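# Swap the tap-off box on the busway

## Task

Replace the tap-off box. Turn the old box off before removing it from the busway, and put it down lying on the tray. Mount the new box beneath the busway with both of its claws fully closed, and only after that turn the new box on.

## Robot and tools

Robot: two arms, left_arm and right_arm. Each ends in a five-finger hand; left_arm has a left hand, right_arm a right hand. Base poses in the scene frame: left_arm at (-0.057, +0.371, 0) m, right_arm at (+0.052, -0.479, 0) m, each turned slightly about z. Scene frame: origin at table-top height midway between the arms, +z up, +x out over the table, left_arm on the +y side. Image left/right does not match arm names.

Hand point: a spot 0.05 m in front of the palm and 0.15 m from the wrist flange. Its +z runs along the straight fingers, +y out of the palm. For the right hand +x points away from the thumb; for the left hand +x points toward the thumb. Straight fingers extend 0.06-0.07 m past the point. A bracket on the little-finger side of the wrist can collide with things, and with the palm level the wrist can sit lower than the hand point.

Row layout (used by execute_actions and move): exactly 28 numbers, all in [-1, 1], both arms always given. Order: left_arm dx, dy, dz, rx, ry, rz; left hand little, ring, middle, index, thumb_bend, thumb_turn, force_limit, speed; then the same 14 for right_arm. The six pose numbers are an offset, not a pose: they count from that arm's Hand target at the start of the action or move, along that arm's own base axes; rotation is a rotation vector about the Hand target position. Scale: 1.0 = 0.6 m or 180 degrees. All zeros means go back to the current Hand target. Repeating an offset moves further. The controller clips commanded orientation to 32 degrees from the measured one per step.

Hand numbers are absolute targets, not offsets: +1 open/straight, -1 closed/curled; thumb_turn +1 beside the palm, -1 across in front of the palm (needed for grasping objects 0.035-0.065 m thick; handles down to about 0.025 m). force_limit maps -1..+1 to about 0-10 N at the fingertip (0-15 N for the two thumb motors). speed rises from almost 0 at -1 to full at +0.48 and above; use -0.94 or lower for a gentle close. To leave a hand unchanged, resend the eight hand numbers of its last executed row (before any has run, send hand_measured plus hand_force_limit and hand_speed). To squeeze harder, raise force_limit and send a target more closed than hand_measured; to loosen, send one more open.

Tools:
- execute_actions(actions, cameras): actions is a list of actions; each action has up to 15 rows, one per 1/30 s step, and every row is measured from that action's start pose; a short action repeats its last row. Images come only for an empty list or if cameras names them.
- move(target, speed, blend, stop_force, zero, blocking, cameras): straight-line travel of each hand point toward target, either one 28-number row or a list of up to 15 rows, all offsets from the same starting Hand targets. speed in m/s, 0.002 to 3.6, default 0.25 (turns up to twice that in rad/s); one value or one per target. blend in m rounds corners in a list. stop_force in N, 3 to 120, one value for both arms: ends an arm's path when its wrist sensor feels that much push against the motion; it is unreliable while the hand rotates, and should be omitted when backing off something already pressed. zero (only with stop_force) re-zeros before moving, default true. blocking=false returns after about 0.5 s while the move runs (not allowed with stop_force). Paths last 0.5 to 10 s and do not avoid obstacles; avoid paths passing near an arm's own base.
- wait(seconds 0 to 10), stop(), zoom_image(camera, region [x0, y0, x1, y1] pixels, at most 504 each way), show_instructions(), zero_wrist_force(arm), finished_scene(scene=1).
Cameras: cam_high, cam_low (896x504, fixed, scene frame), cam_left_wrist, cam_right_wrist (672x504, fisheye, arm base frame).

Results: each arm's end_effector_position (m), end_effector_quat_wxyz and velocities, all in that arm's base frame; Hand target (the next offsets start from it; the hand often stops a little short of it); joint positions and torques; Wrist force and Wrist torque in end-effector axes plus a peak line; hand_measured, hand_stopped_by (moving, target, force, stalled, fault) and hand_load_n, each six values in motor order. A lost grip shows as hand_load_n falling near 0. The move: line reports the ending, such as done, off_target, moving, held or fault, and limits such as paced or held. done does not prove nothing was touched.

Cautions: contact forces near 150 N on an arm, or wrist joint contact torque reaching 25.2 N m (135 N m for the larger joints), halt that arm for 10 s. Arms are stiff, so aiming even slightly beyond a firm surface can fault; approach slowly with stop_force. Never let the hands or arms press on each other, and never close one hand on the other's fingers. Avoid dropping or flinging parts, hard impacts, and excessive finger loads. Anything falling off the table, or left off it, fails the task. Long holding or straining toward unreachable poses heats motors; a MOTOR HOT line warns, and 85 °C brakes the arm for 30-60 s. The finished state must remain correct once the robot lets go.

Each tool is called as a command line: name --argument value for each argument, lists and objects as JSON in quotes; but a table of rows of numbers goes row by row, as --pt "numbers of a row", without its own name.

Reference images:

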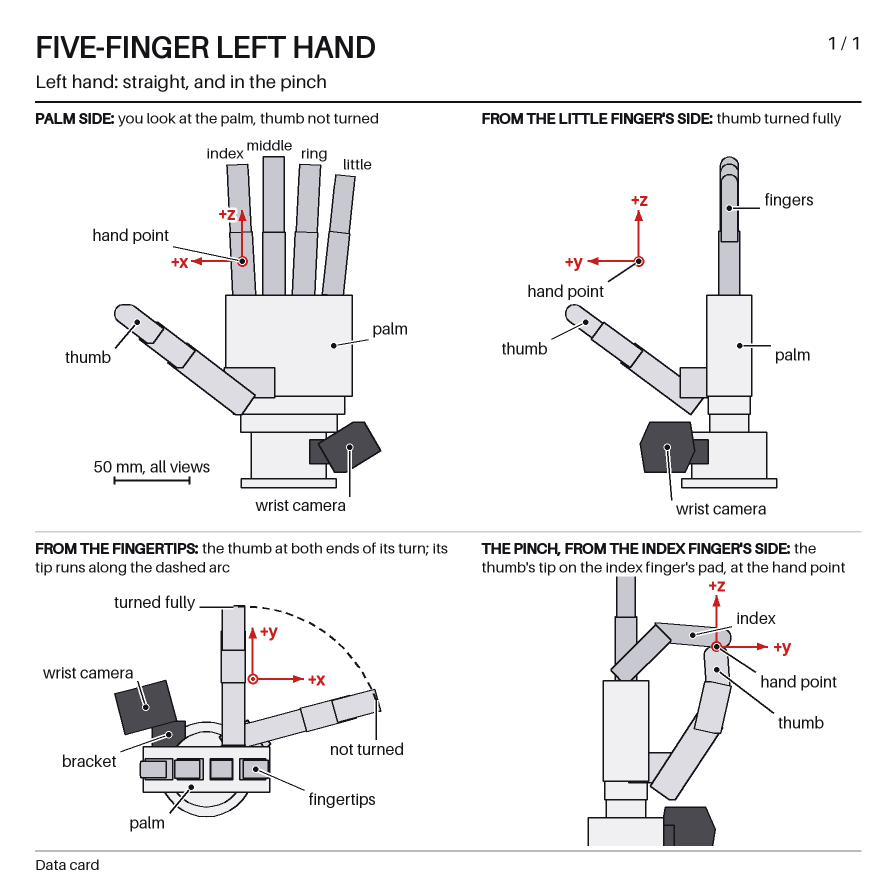

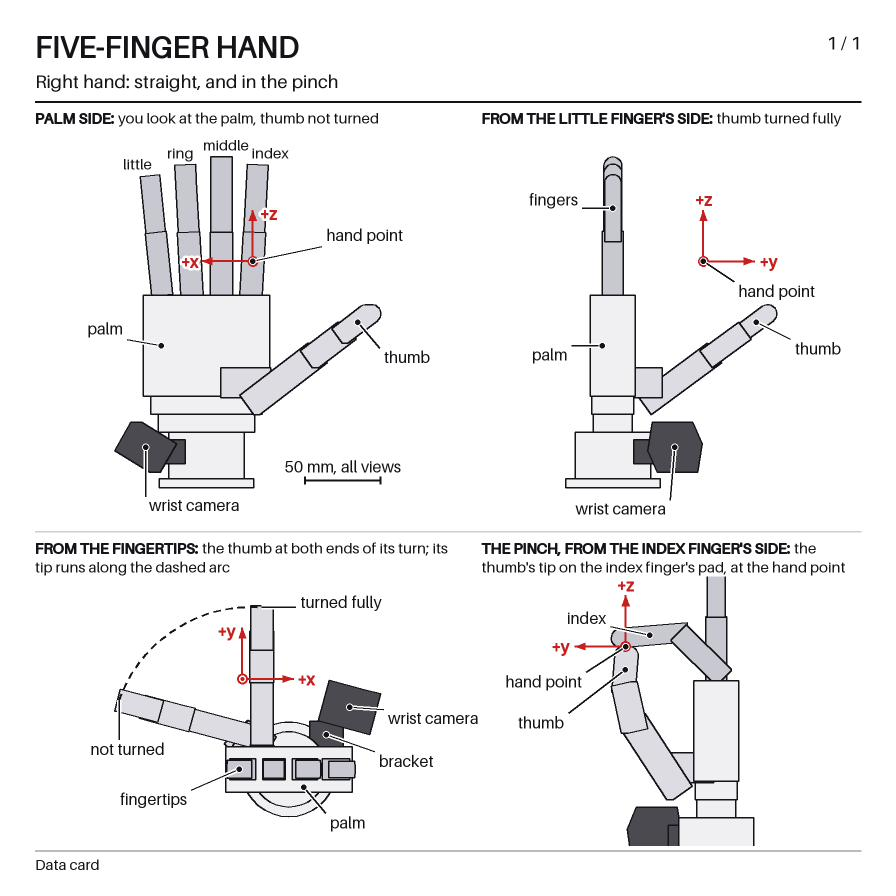

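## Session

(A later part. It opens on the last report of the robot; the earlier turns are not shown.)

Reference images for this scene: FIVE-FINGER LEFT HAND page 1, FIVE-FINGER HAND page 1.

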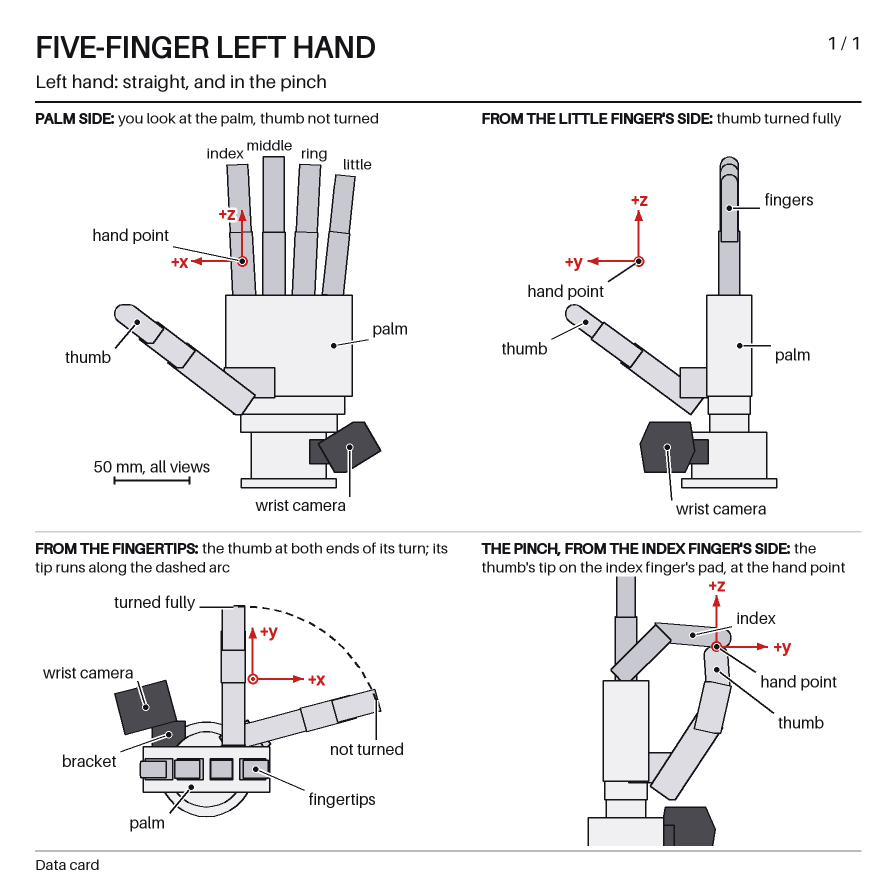

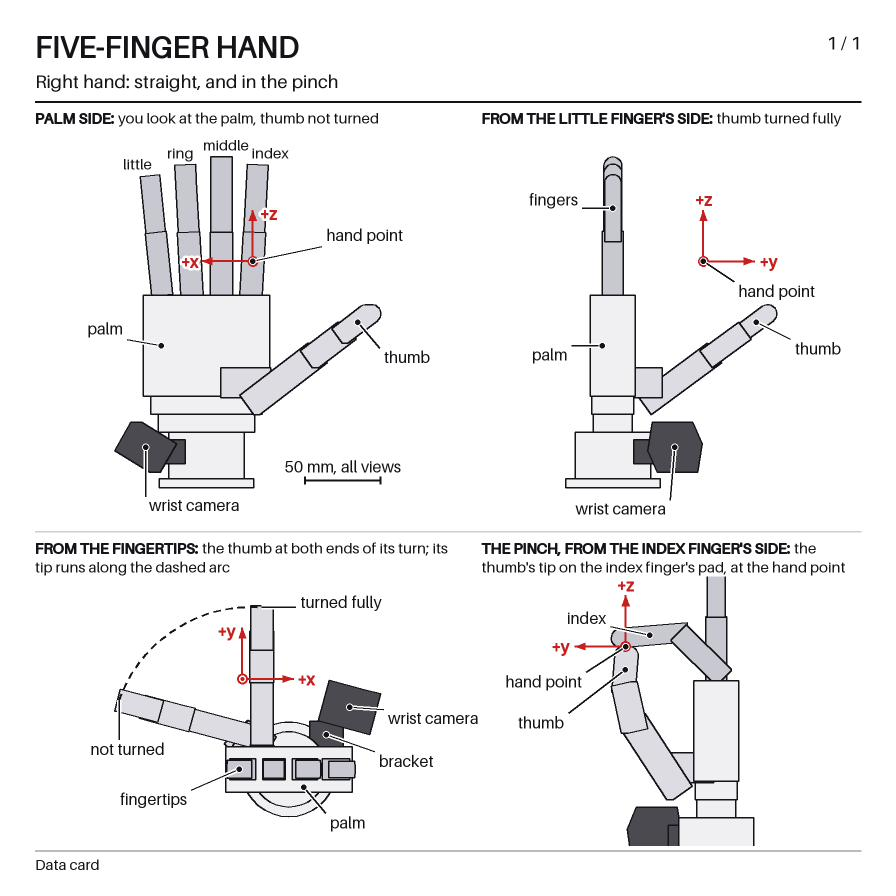

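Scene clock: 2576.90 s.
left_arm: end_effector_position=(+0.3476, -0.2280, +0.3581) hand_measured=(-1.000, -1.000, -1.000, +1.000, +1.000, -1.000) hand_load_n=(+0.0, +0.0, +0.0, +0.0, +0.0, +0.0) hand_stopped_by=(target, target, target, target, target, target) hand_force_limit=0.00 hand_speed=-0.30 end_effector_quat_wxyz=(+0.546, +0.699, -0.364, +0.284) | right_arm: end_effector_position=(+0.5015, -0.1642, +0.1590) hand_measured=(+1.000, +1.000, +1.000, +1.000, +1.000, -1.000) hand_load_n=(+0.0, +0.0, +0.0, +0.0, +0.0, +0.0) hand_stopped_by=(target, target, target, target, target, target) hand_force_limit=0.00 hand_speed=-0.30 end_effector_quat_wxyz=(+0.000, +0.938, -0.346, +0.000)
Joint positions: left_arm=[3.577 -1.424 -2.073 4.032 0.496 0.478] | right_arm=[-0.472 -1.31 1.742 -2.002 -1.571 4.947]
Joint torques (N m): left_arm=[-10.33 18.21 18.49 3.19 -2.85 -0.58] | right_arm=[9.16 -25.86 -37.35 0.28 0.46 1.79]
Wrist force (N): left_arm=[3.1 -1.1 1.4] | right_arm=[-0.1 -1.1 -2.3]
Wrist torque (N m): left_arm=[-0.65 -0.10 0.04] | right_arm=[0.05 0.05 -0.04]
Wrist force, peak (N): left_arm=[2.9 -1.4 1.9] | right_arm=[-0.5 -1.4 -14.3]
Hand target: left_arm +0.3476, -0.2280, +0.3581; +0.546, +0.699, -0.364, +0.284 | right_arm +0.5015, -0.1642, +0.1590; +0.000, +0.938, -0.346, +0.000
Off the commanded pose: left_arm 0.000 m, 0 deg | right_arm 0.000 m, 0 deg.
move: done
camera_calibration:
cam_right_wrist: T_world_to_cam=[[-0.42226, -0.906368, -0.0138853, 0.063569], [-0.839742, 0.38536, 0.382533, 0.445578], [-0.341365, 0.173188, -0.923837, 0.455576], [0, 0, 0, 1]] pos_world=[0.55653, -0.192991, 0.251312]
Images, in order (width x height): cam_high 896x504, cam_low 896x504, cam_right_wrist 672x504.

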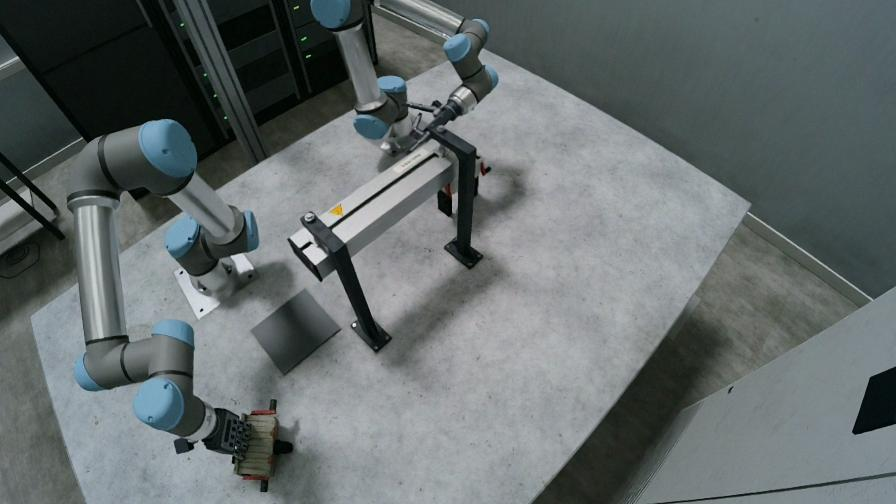

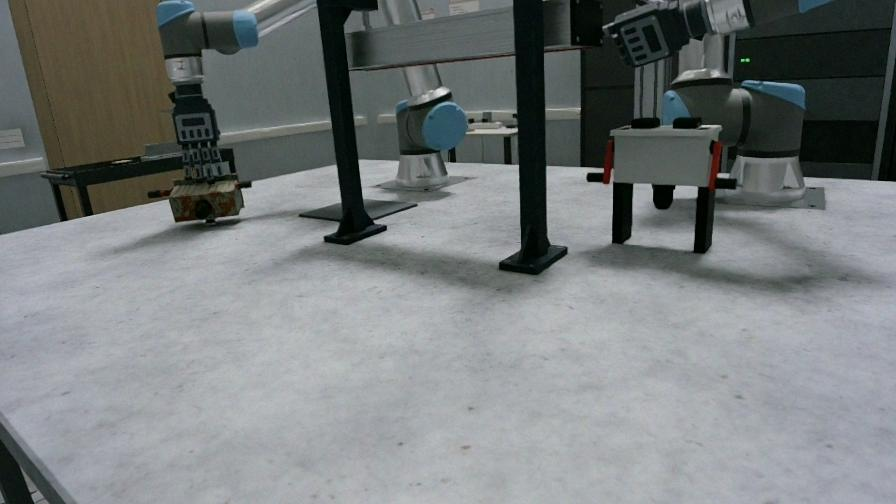

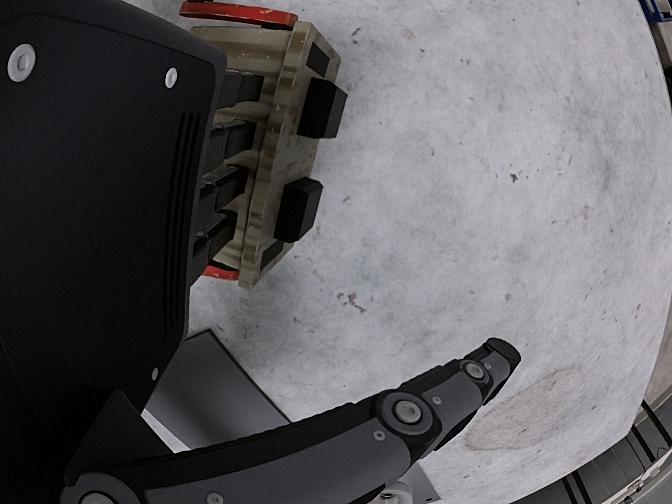

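move --pt "0 0 0 0 0 0 -1 -1 -1 1 1 -1 0 -0.3 0 0 0.15 0 0 0 1 1 1 1 1 -1 0 -0.3" --pt "0 0 0 0 0 0 -1 -1 -1 1 1 -1 0 -0.3 0.078 0.20 0.20 0 0 0.475 1 1 1 1 1 -1 0 -0.3" --speed 0.2 --blend '[0.02, 0]' --cameras '["cam_low", "cam_right_wrist"]'

zoom_image --camera "cam_right_wrist" --region '[260, 140, 500, 330]'

zoom_image --camera "cam_low" --region '[120, 150, 280, 250]'

Scene clock: 2589.77 s.
left_arm: end_effector_position=(+0.3476, -0.2280, +0.3581) hand_measured=(-1.000, -1.000, -1.000, +1.000, +1.000, -1.000) hand_load_n=(+0.0, +0.0, +0.0, +0.0, +0.0, +0.0) hand_stopped_by=(target, target, target, target, target, target) hand_force_limit=0.00 hand_speed=-0.30 end_effector_quat_wxyz=(+0.546, +0.699, -0.364, +0.284) | right_arm: end_effector_position=(+0.5482, -0.0441, +0.2789) hand_measured=(+1.000, +1.000, +1.000, +1.000, +1.000, -1.000) hand_load_n=(+0.0, +0.0, +0.0, +0.0, +0.0, +0.0) hand_stopped_by=(target, target, target, target, target, target) hand_force_limit=0.00 hand_speed=-0.30 end_effector_quat_wxyz=(+0.000, +0.924, +0.382, +0.000)
Joint positions: left_arm=[3.577 -1.424 -2.073 4.032 0.496 0.478] | right_arm=[-0.217 -1.516 1.664 -1.719 -1.571 3.711]
Joint torques (N m): left_arm=[-9.9 17.81 18.81 3.32 -2.82 -0.65] | right_arm=[-8.48 -19.03 -24.53 -4.11 2.07 -1.74]
Wrist force (N): left_arm=[2.7 -1.2 1.6] | right_arm=[-0.2 -1.3 -1.6]
Wrist torque (N m): left_arm=[-0.69 -0.04 0.03] | right_arm=[-0.05 0.05 -0.12]
Wrist force, peak (N): left_arm=[3.1 -1.5 1.4] | right_arm=[0.1 -1.1 -2.9]
Hand target: left_arm +0.3476, -0.2280, +0.3581; +0.546, +0.699, -0.364, +0.284 | right_arm +0.5483, -0.0442, +0.2790; +0.000, +0.924, +0.383, +0.000
Off the commanded pose: left_arm 0.000 m, 0 deg | right_arm 0.000 m, 0 deg.
move: done
camera_calibration:
cam_right_wrist: T_world_to_cam=[[0.870384, -0.492169, -0.014164, -0.496365], [-0.450044, -0.806897, 0.382594, 0.126327], [-0.19973, -0.326629, -0.923808, 0.461865], [0, 0, 0, 1]] pos_world=[0.58113, 0.00849602, 0.371312]
Images, in order (width x height): cam_low 896x504, cam_right_wrist 672x504.

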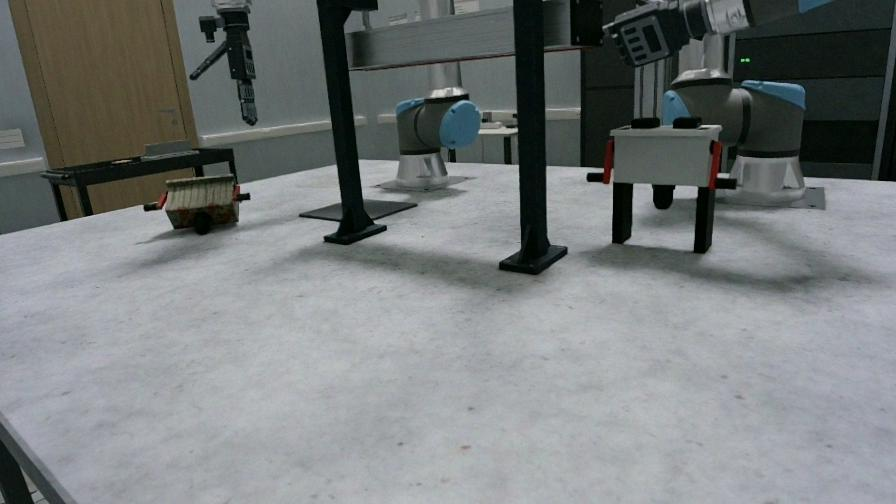

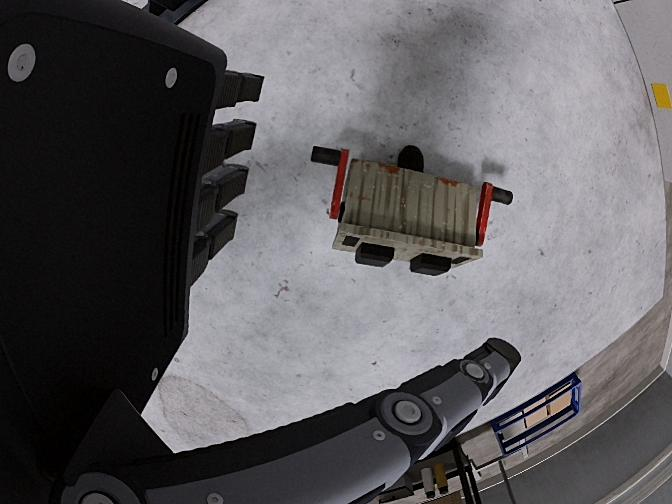

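Scaled by 2.100 from the camera's 672x504 image, which has a finer 960x720 frame.

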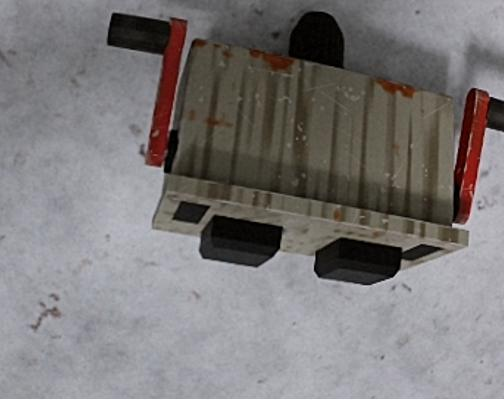

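Scaled by 3.150 from the camera's 896x504 image, which has a finer 1280x720 frame.

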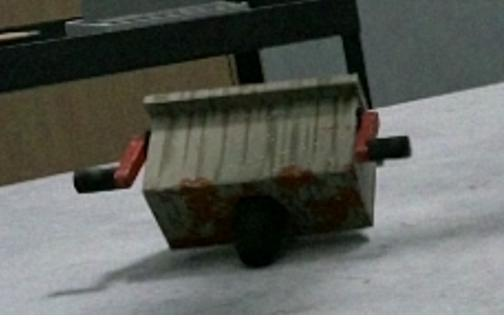

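move --target '[0, 0, 0, 0, 0, 0, -1, -1, -1, 1, 1, -1, 0, -0.3, -0.2472, 0.157, -0.0483, 0.4996, -0.0559, -0.1014, 1, 1, 0.5, 0.5, 0.1, -1, 0, -0.3]' --speed 0.25 --cameras '["cam_low"]'

Scene clock: 2814.00 s.
left_arm: end_effector_position=(+0.3476, -0.2280, +0.3581) hand_measured=(-1.000, -1.000, -1.000, +1.000, +1.000, -1.000) hand_load_n=(+0.0, +0.0, +0.0, +0.0, +0.0, +0.0) hand_stopped_by=(target, target, target, target, target, target) hand_force_limit=0.00 hand_speed=-0.30 end_effector_quat_wxyz=(+0.546, +0.699, -0.364, +0.284) | right_arm: end_effector_position=(+0.3999, +0.0500, +0.2500) hand_measured=(+1.000, +1.000, +0.500, +0.500, +0.100, -1.000) hand_load_n=(+0.0, +0.0, +0.0, +0.0, +0.0, +0.0) hand_stopped_by=(target, target, target, target, target, target) hand_force_limit=0.00 hand_speed=-0.30 end_effector_quat_wxyz=(-0.619, +0.695, +0.133, +0.341)
Joint positions: left_arm=[3.577 -1.424 -2.073 4.032 0.496 0.478] | right_arm=[-0.917 -1.618 2.069 -0.453 -0.602 2.45]
Joint torques (N m): left_arm=[-10.09 17.25 18.46 3.23 -2.8 -0.59] | right_arm=[1.55 -12.66 -30.44 3.15 2.01 -1.86]
Wrist force (N): left_arm=[2.6 -1.2 1.2] | right_arm=[-1.9 2.1 -4.0]
Wrist torque (N m): left_arm=[-0.66 -0.03 0.02] | right_arm=[0.48 0.25 -0.04]
Wrist force, peak (N): left_arm=[3.2 -1.3 1.6] | right_arm=[-2.2 2.3 -4.2]
Hand target: left_arm +0.3476, -0.2280, +0.3581; +0.546, +0.699, -0.364, +0.284 | right_arm +0.3999, +0.0500, +0.2500; -0.619, +0.695, +0.133, +0.341
Off the commanded pose: left_arm 0.000 m, 0 deg | right_arm 0.000 m, 0 deg.
move: done
Images, in order (width x height): cam_low 896x504.

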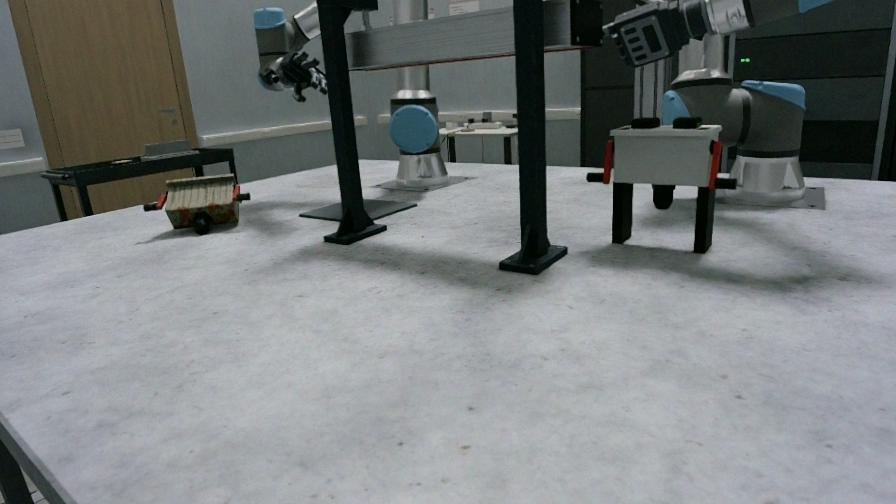

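execute_actions --actions '[]'

Scene clock: 2874.67 s.
left_arm: end_effector_position=(+0.3476, -0.2280, +0.3581) hand_measured=(-1.000, -1.000, -1.000, +1.000, +1.000, -1.000) hand_load_n=(+0.0, +0.0, +0.0, +0.0, +0.0, -0.5) hand_stopped_by=(target, target, target, target, target, target) hand_force_limit=0.00 hand_speed=-0.30 end_effector_quat_wxyz=(+0.546, +0.699, -0.364, +0.284) | right_arm: end_effector_position=(+0.3999, +0.0500, +0.2500) hand_measured=(+1.000, +1.000, +0.500, +0.500, +0.100, -1.000) hand_load_n=(+0.0, +0.0, +0.0, +0.0, +0.5, +0.0) hand_stopped_by=(target, target, target, target, target, target) hand_force_limit=0.00 hand_speed=-0.30 end_effector_quat_wxyz=(-0.619, +0.695, +0.133, +0.341)
Joint positions: left_arm=[3.577 -1.424 -2.073 4.032 0.496 0.478] | right_arm=[-0.917 -1.618 2.069 -0.453 -0.602 2.449]
Joint velocities: within noise
Joint torques (N m): left_arm=[-9.97 18.04 18.76 3.35 -2.82 -0.69] | right_arm=[-7.96 -8.54 -33.39 3.18 1.79 -1.64]
Wrist force (N): left_arm=[2.8 -1.1 1.3] | right_arm=[-1.7 2.2 -4.1]
Wrist torque (N m): left_arm=[-0.64 -0.06 0.04] | right_arm=[0.50 0.23 -0.03]
Wrist force, peak (N): left_arm=[3.0 -1.6 1.7] | right_arm=[-1.8 2.4 -4.2]
Hand target: left_arm +0.3476, -0.2280, +0.3581; +0.546, +0.699, -0.364, +0.284 | right_arm +0.3999, +0.0500, +0.2500; -0.619, +0.695, +0.133, +0.341
Off the commanded pose: left_arm 0.000 m, 0 deg | right_arm 0.000 m, 0 deg.
camera_calibration:
cam_left_wrist: T_world_to_cam=[[0.933734, 0.0774333, -0.349492, -0.182544], [0.297246, 0.376299, 0.877522, -0.344843], [0.199463, -0.923257, 0.328346, -0.283399], [0, 0, 0, 1]] pos_world=[0.329479, -0.117751, 0.331863]
cam_right_wrist: T_world_to_cam=[[0.785747, -0.241146, -0.569606, -0.161327], [-0.614751, -0.202571, -0.762264, 0.468572], [0.0684311, 0.949112, -0.307414, 0.111158], [0, 0, 0, 1]] pos_world=[0.407211, -0.0494857, 0.299454]

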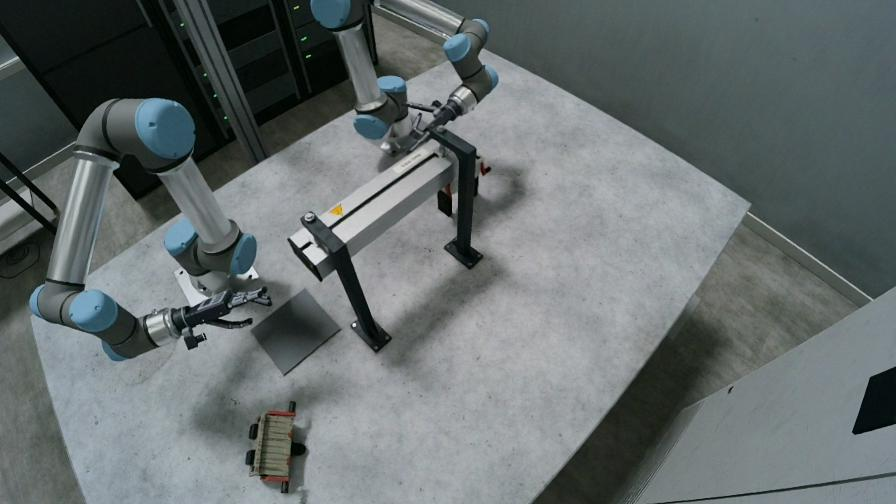

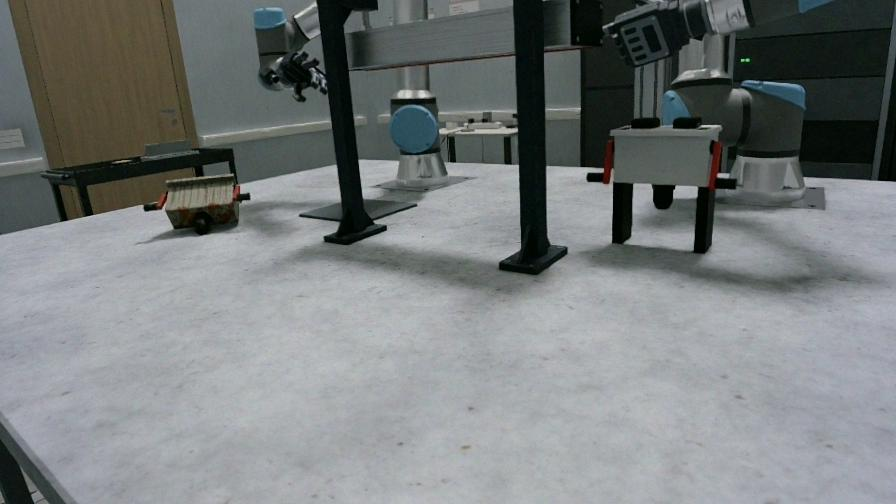

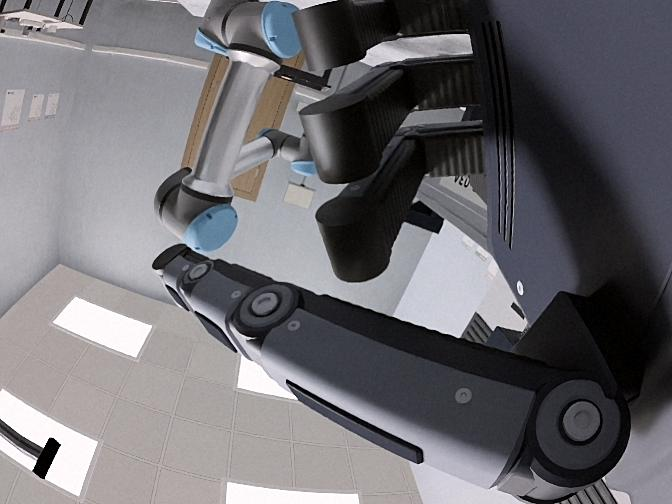

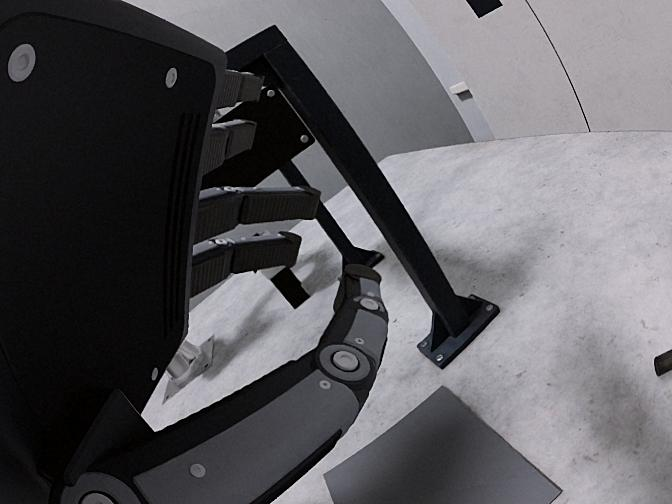

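zoom_image --camera "cam_high" --region '[210, 370, 350, 504]'

zoom_image --camera "cam_low" --region '[120, 150, 280, 250]'

Scaled by 3.600 from the camera's 896x504 image, which has a finer 1280x720 frame.

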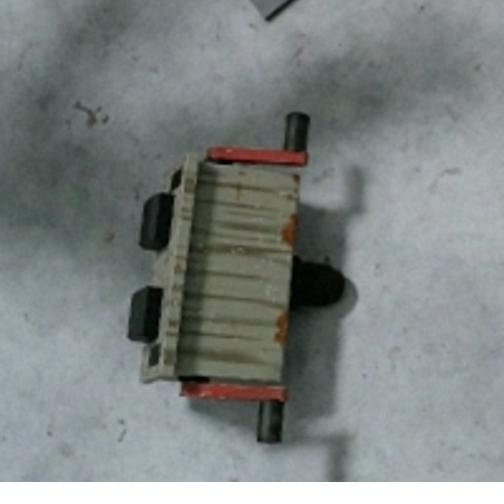

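Scaled by 3.150 from the camera's 896x504 image, which has a finer 1280x720 frame.

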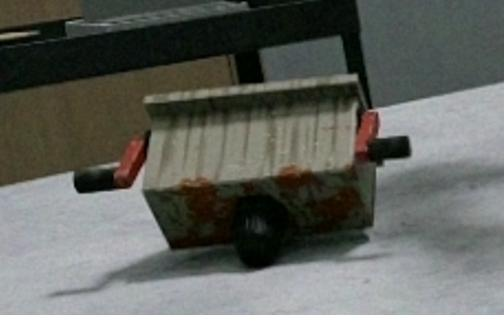

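move --target '[0,0,0,0,0,0,-1,-1,-1,1,1,-1,0,-0.3, 0.1668,-0.0833,0,0,0,-0.2889,1,1,0.5,0.5,0.1,-1,0,-0.3]' --speed 0.15 --cameras '["cam_high"]'

Scene clock: 2955.10 s.
left_arm: end_effector_position=(+0.3476, -0.2280, +0.3581) hand_measured=(-1.000, -1.000, -1.000, +1.000, +1.000, -1.000) hand_load_n=(+0.0, +0.0, +0.0, +0.0, -0.5, +0.0) hand_stopped_by=(target, target, target, target, target, target) hand_force_limit=0.00 hand_speed=-0.30 end_effector_quat_wxyz=(+0.546, +0.699, -0.364, +0.284) | right_arm: end_effector_position=(+0.5000, +0.0001, +0.2499) hand_measured=(+1.000, +1.000, +0.500, +0.500, +0.100, -1.000) hand_load_n=(+0.0, +0.0, +0.0, +0.0, +0.0, +0.0) hand_stopped_by=(target, target, target, target, target, target) hand_force_limit=0.00 hand_speed=-0.30 end_effector_quat_wxyz=(-0.407, +0.683, -0.185, +0.578) end_effector_velocity=(+0.001, -0.002, +0.001) end_effector_angular_velocity=(+0.001, +0.000, -0.005)
Joint positions: left_arm=[3.577 -1.424 -2.073 4.032 0.496 0.478] | right_arm=[-0.786 -1.874 2.273 -0.396 0.436 2.446]
Joint velocities: left_arm=[within noise] | right_arm=[0 0.001 -0.002 0 0.005 0.002]
Joint torques (N m): left_arm=[-9.74 17.59 18.43 3.28 -2.79 -0.64] | right_arm=[3.77 0.55 -36.65 1.06 2.15 -1.69]
Wrist force (N): left_arm=[2.7 -1.4 1.7] | right_arm=[-1.6 2.1 -4.1]
Wrist torque (N m): left_arm=[-0.72 -0.03 0.04] | right_arm=[0.49 0.21 -0.03]
Wrist force, peak (N): left_arm=[3.2 -1.4 1.6] | right_arm=[-1.8 2.5 -4.3]
Hand target: left_arm +0.3476, -0.2280, +0.3581; +0.546, +0.699, -0.364, +0.284 | right_arm +0.5000, +0.0000, +0.2500; -0.407, +0.683, -0.185, +0.578
Off the commanded pose: left_arm 0.000 m, 0 deg | right_arm 0.000 m, 0 deg.
move: done
Images, in order (width x height): cam_high 896x504.

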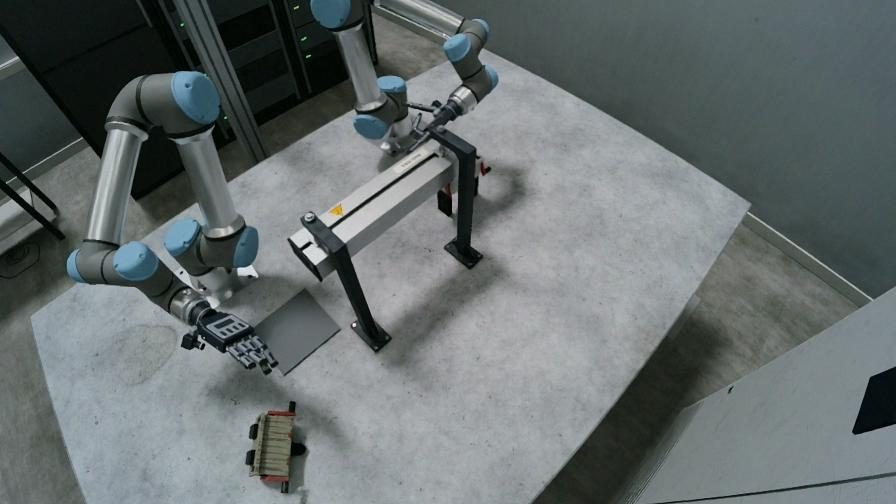

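move --target '[0,0,0,0,0,0,-1,-1,-1,1,1,-1,0,-0.3, 0.2,-0.1333,-0.0833,0,0,-0.3278,1,1,0.5,0.5,0.1,-1,0,-0.3]' --speed 0.15 --cameras '["cam_high","cam_low","cam_right_wrist"]'

Scene clock: 3011.57 s.
left_arm: end_effector_position=(+0.3476, -0.2280, +0.3581) hand_measured=(-1.000, -1.000, -1.000, +1.000, +1.000, -1.000) hand_load_n=(+0.0, +0.0, +0.0, +0.0, +0.0, -0.5) hand_stopped_by=(target, target, target, target, target, target) hand_force_limit=0.00 hand_speed=-0.30 end_effector_quat_wxyz=(+0.546, +0.699, -0.364, +0.284) | right_arm: end_effector_position=(+0.6200, -0.0799, +0.2001) hand_measured=(+1.000, +1.000, +0.500, +0.500, +0.100, -1.000) hand_load_n=(+0.0, +0.0, +0.0, +0.0, +0.0, +0.0) hand_stopped_by=(target, target, target, target, target, target) hand_force_limit=0.00 hand_speed=-0.30 end_effector_quat_wxyz=(-0.069, +0.503, -0.497, +0.703)
Joint positions: left_arm=[3.577 -1.424 -2.073 4.032 0.496 0.478] | right_arm=[-0.103 -1.35 1.918 -0.567 2.149 2.449]
Joint torques (N m): left_arm=[-9.86 18.2 18.14 3.27 -2.81 -0.63] | right_arm=[-7.2 -22.15 -14.78 -2.33 2.07 1.73]
Wrist force (N): left_arm=[2.7 -1.3 1.8] | right_arm=[-1.7 2.2 -4.3]
Wrist torque (N m): left_arm=[-0.70 -0.03 0.04] | right_arm=[0.51 0.23 -0.06]
Wrist force, peak (N): left_arm=[3.3 -1.2 1.6] | right_arm=[-1.7 2.6 -4.5]
Hand target: left_arm +0.3476, -0.2280, +0.3581; +0.546, +0.699, -0.364, +0.284 | right_arm +0.6200, -0.0800, +0.2000; -0.069, +0.503, -0.497, +0.703
Off the commanded pose: left_arm 0.000 m, 0 deg | right_arm 0.000 m, 0 deg.
move: done
camera_calibration:
cam_right_wrist: T_world_to_cam=[[-0.506579, -0.647277, -0.56957, 0.374751], [0.0310308, 0.64649, -0.762291, 0.206891], [0.861635, -0.403835, -0.307413, -0.395898], [0, 0, 0, 1]] pos_world=[0.524541, -0.0510626, 0.249454]
Images, in order (width x height): cam_high 896x504, cam_low 896x504, cam_right_wrist 672x504.

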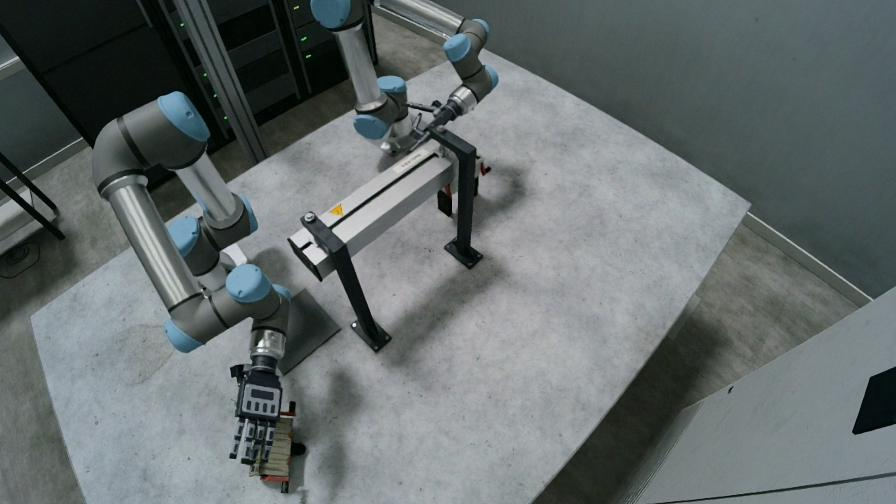

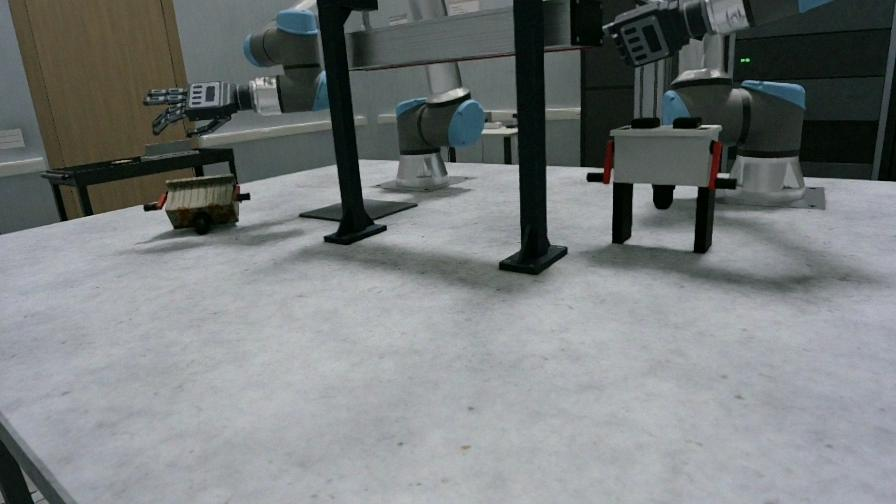

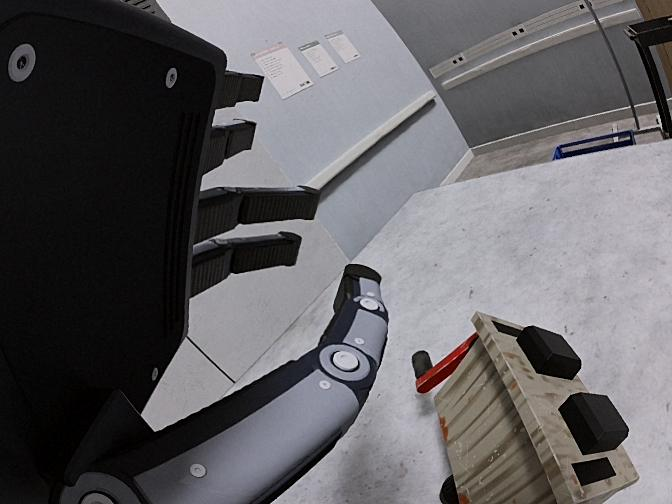

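zoom_image --camera "cam_right_wrist" --region '[400, 290, 650, 504]'

Scaled by 2.016 from the camera's 672x504 image, which has a finer 960x720 frame.

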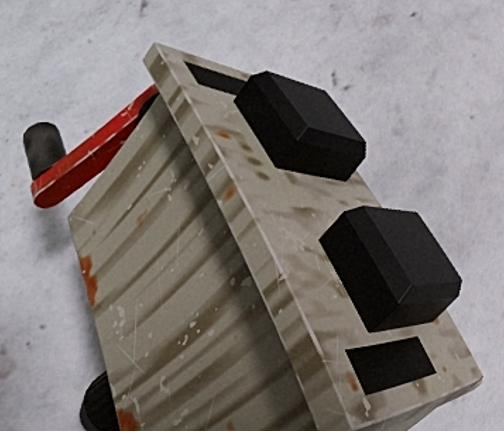

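move --target '[0,0,0,0,0,0,-1,-1,-1,1,1,-1,0,-0.3, -0.1167,0.0833,-0.1333,0,0,0,1,1,0.5,0.5,0.1,-1,0,-0.3]' --speed 0.15 --cameras '["cam_low","cam_right_wrist"]'

zoom_image --camera "cam_right_wrist" --region '[330, 200, 560, 400]'

Scene clock: 3085.87 s.
left_arm: end_effector_position=(+0.3476, -0.2280, +0.3581) hand_measured=(-1.000, -1.000, -1.000, +1.000, +1.000, -1.000) hand_load_n=(+0.0, -0.5, +0.0, +0.5, +0.0, -0.5) hand_stopped_by=(target, target, target, target, target, target) hand_force_limit=0.00 hand_speed=-0.30 end_effector_quat_wxyz=(+0.546, +0.699, -0.364, +0.284) | right_arm: end_effector_position=(+0.5500, -0.0300, +0.1200) hand_measured=(+1.000, +1.000, +0.500, +0.500, +0.100, -1.000) hand_load_n=(+0.0, -0.5, +0.0, +0.0, +0.0, +0.0) hand_stopped_by=(target, target, target, target, target, target) hand_force_limit=0.00 hand_speed=-0.30 end_effector_quat_wxyz=(-0.069, +0.503, -0.497, +0.703)
Joint positions: left_arm=[3.577 -1.424 -2.073 4.032 0.496 0.478] | right_arm=[0.016 -1.328 2.157 -0.827 2.268 2.449]
Joint torques (N m): left_arm=[-10.26 17.59 18.61 3.23 -2.8 -0.6] | right_arm=[1.67 -32.59 -18.01 -2.7 0.34 -1.11]
Wrist force (N): left_arm=[2.8 -1.2 1.6] | right_arm=[-1.7 2.3 -4.4]
Wrist torque (N m): left_arm=[-0.68 -0.06 0.04] | right_arm=[0.53 0.23 -0.01]
Wrist force, peak (N): left_arm=[3.1 -1.4 1.8] | right_arm=[-2.1 2.9 -5.2]
Hand target: left_arm +0.3476, -0.2280, +0.3581; +0.546, +0.699, -0.364, +0.284 | right_arm +0.5500, -0.0300, +0.1200; -0.069, +0.503, -0.497, +0.703
Off the commanded pose: left_arm 0.000 m, 0 deg | right_arm 0.000 m, 0 deg.
move: done
camera_calibration:
cam_right_wrist: T_world_to_cam=[[-0.506832, -0.647158, -0.569481, 0.326123], [0.0310141, 0.646499, -0.762284, 0.115826], [0.861487, -0.404012, -0.307596, -0.339927], [0, 0, 0, 1]] pos_world=[0.45454, -0.00116314, 0.169454]
Images, in order (width x height): cam_low 896x504, cam_right_wrist 672x504.

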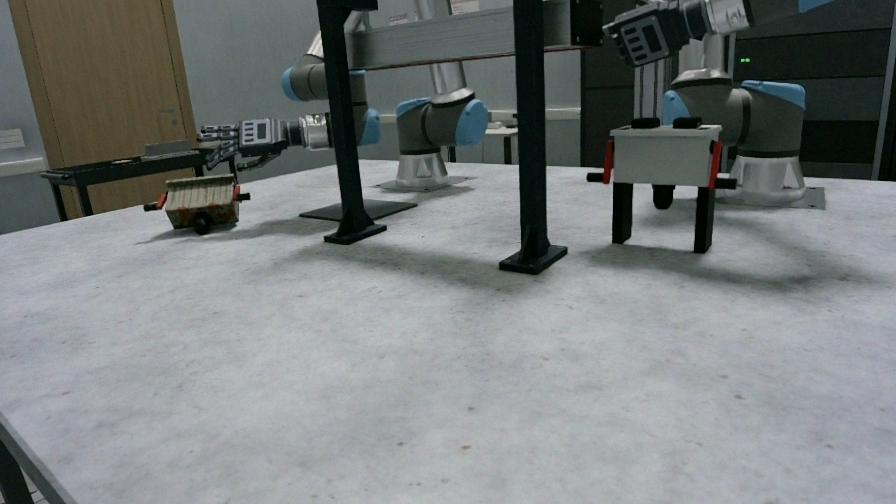

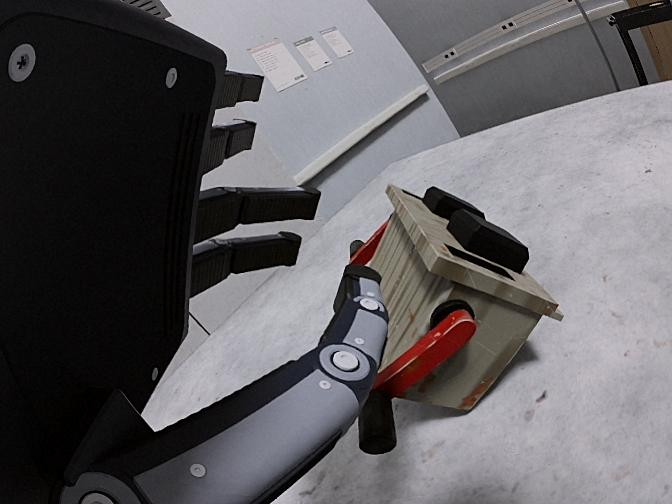

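Scaled by 2.191 from the camera's 672x504 image, which has a finer 960x720 frame.

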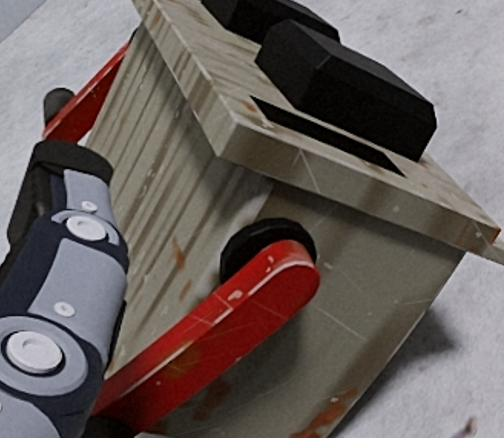

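zoom_image --camera "cam_right_wrist" --region '[370, 170, 490, 290]'

zoom_image --camera "cam_right_wrist" --region '[440, 290, 580, 430]'

Scaled by 4.200 from the camera's 672x504 image, which has a finer 960x720 frame.

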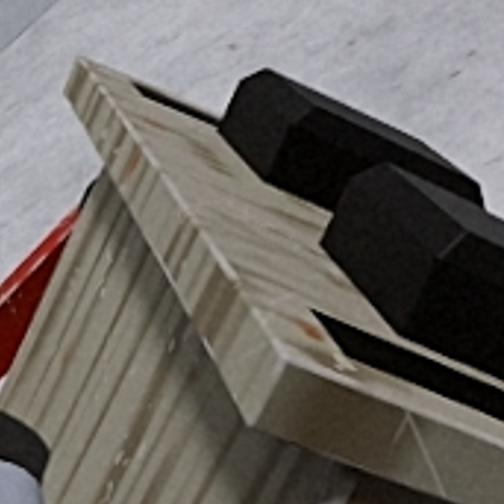

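Scaled by 3.600 from the camera's 672x504 image, which has a finer 960x720 frame.

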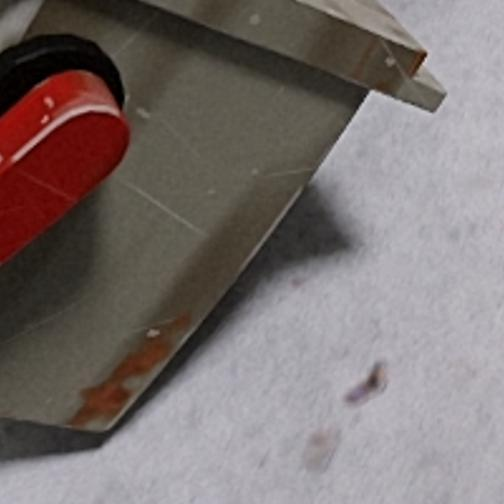

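move --target '[0,0,0,0,0,0,-1,-1,-1,1,1,-1,0,-0.3, 0.1778,-0.0105,-0.0167,0.0424,0.0106,-0.0285,1,1,0.5,0.5,0.1,-1,0,-0.3]' --speed 0.12 --cameras '["cam_high","cam_low","cam_right_wrist"]'

Scene clock: 3360.10 s.
left_arm: end_effector_position=(+0.3476, -0.2280, +0.3581) hand_measured=(-1.000, -1.000, -1.000, +1.000, +1.000, -1.000) hand_load_n=(+0.0, +0.0, +0.0, +0.0, +0.0, +0.0) hand_stopped_by=(target, target, target, target, target, target) hand_force_limit=0.00 hand_speed=-0.30 end_effector_quat_wxyz=(+0.546, +0.699, -0.364, +0.284) | right_arm: end_effector_position=(+0.6566, -0.0364, +0.1100) hand_measured=(+1.000, +1.000, +0.500, +0.500, +0.100, -1.000) hand_load_n=(+0.0, +0.0, +0.0, +0.0, +0.0, +0.5) hand_stopped_by=(target, target, target, target, target, target) hand_force_limit=0.00 hand_speed=-0.30 end_effector_quat_wxyz=(-0.063, +0.486, -0.566, +0.663)
Joint positions: left_arm=[3.577 -1.424 -2.073 4.032 0.496 0.478] | right_arm=[0.009 -1.096 1.745 -0.49 2.34 2.637]
Joint torques (N m): left_arm=[-10.04 17.53 18.96 3.21 -2.79 -0.61] | right_arm=[8.95 -31.73 -32.28 1.17 -1.52 0.68]
Wrist force (N): left_arm=[2.8 -1.3 1.3] | right_arm=[-1.6 2.3 -4.2]
Wrist torque (N m): left_arm=[-0.68 -0.07 0.04] | right_arm=[0.52 0.21 0.06]
Wrist force, peak (N): left_arm=[3.2 -1.3 1.8] | right_arm=[-1.1 2.8 -5.2]
Hand target: left_arm +0.3476, -0.2280, +0.3581; +0.546, +0.699, -0.364, +0.284 | right_arm +0.6567, -0.0363, +0.1100; -0.063, +0.486, -0.566, +0.663
Off the commanded pose: left_arm 0.000 m, 0 deg | right_arm 0.000 m, 0 deg.
move: done
camera_calibration:
cam_right_wrist: T_world_to_cam=[[-0.579116, -0.518384, -0.629208, 0.42908], [0.0695525, 0.737572, -0.671677, 0.076988], [0.812273, -0.432742, -0.391085, -0.396987], [0, 0, 0, 1]] pos_world=[0.565595, -0.00614897, 0.166436]
Images, in order (width x height): cam_high 896x504, cam_low 896x504, cam_right_wrist 672x504.

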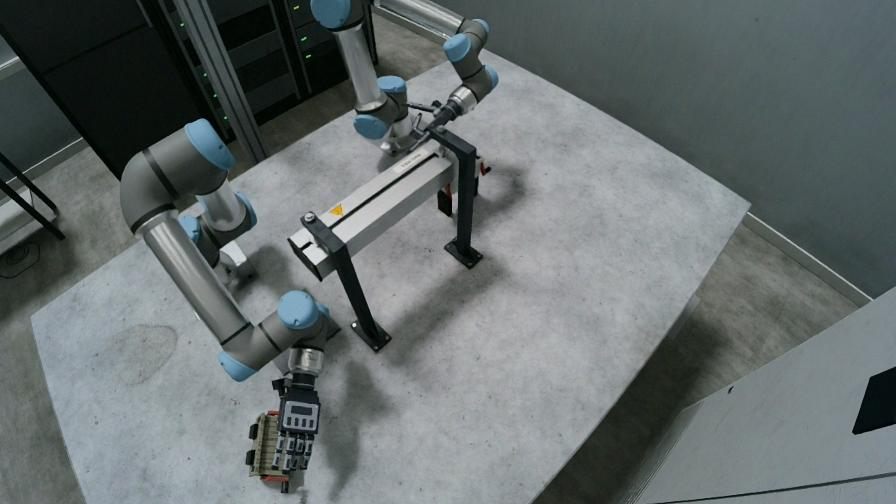

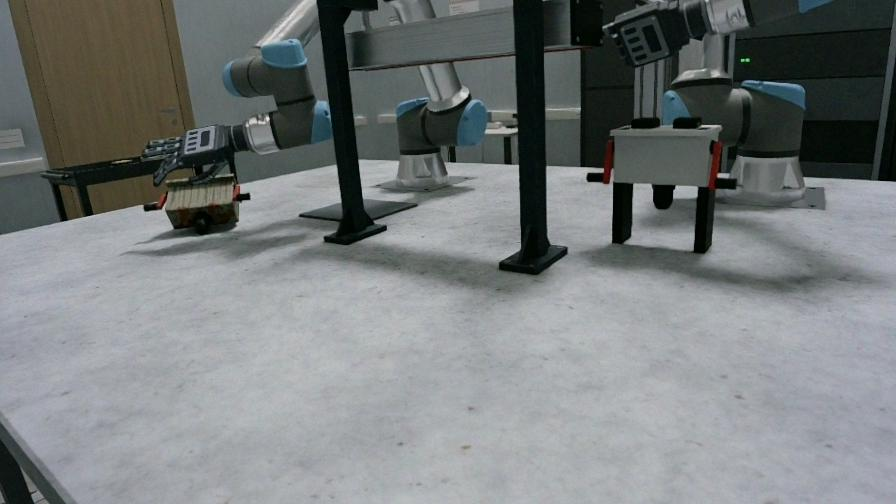

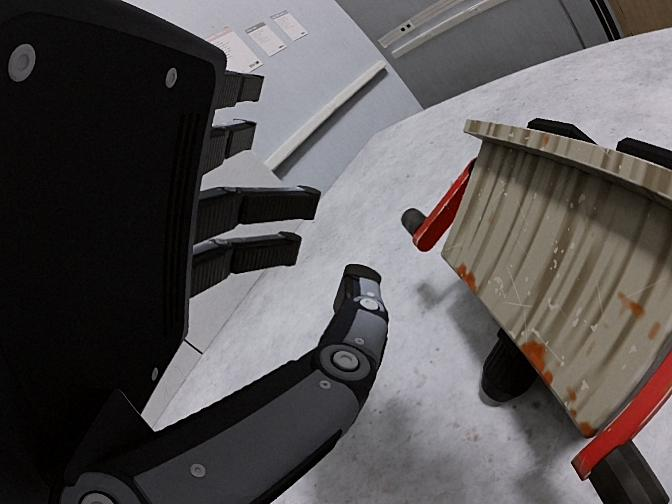

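zoom_image --camera "cam_right_wrist" --region '[420, 220, 672, 472]'

Scaled by 2.000 from the camera's 672x504 image, which has a finer 960x720 frame.

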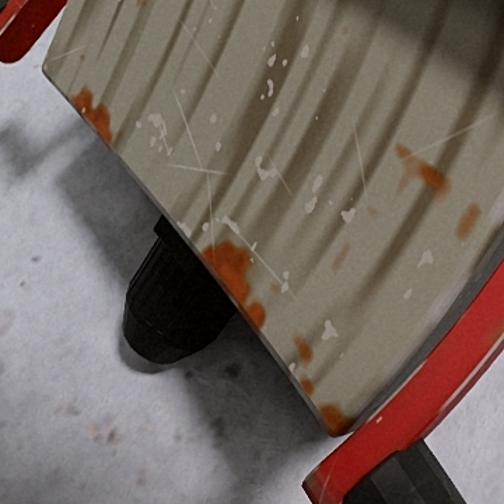

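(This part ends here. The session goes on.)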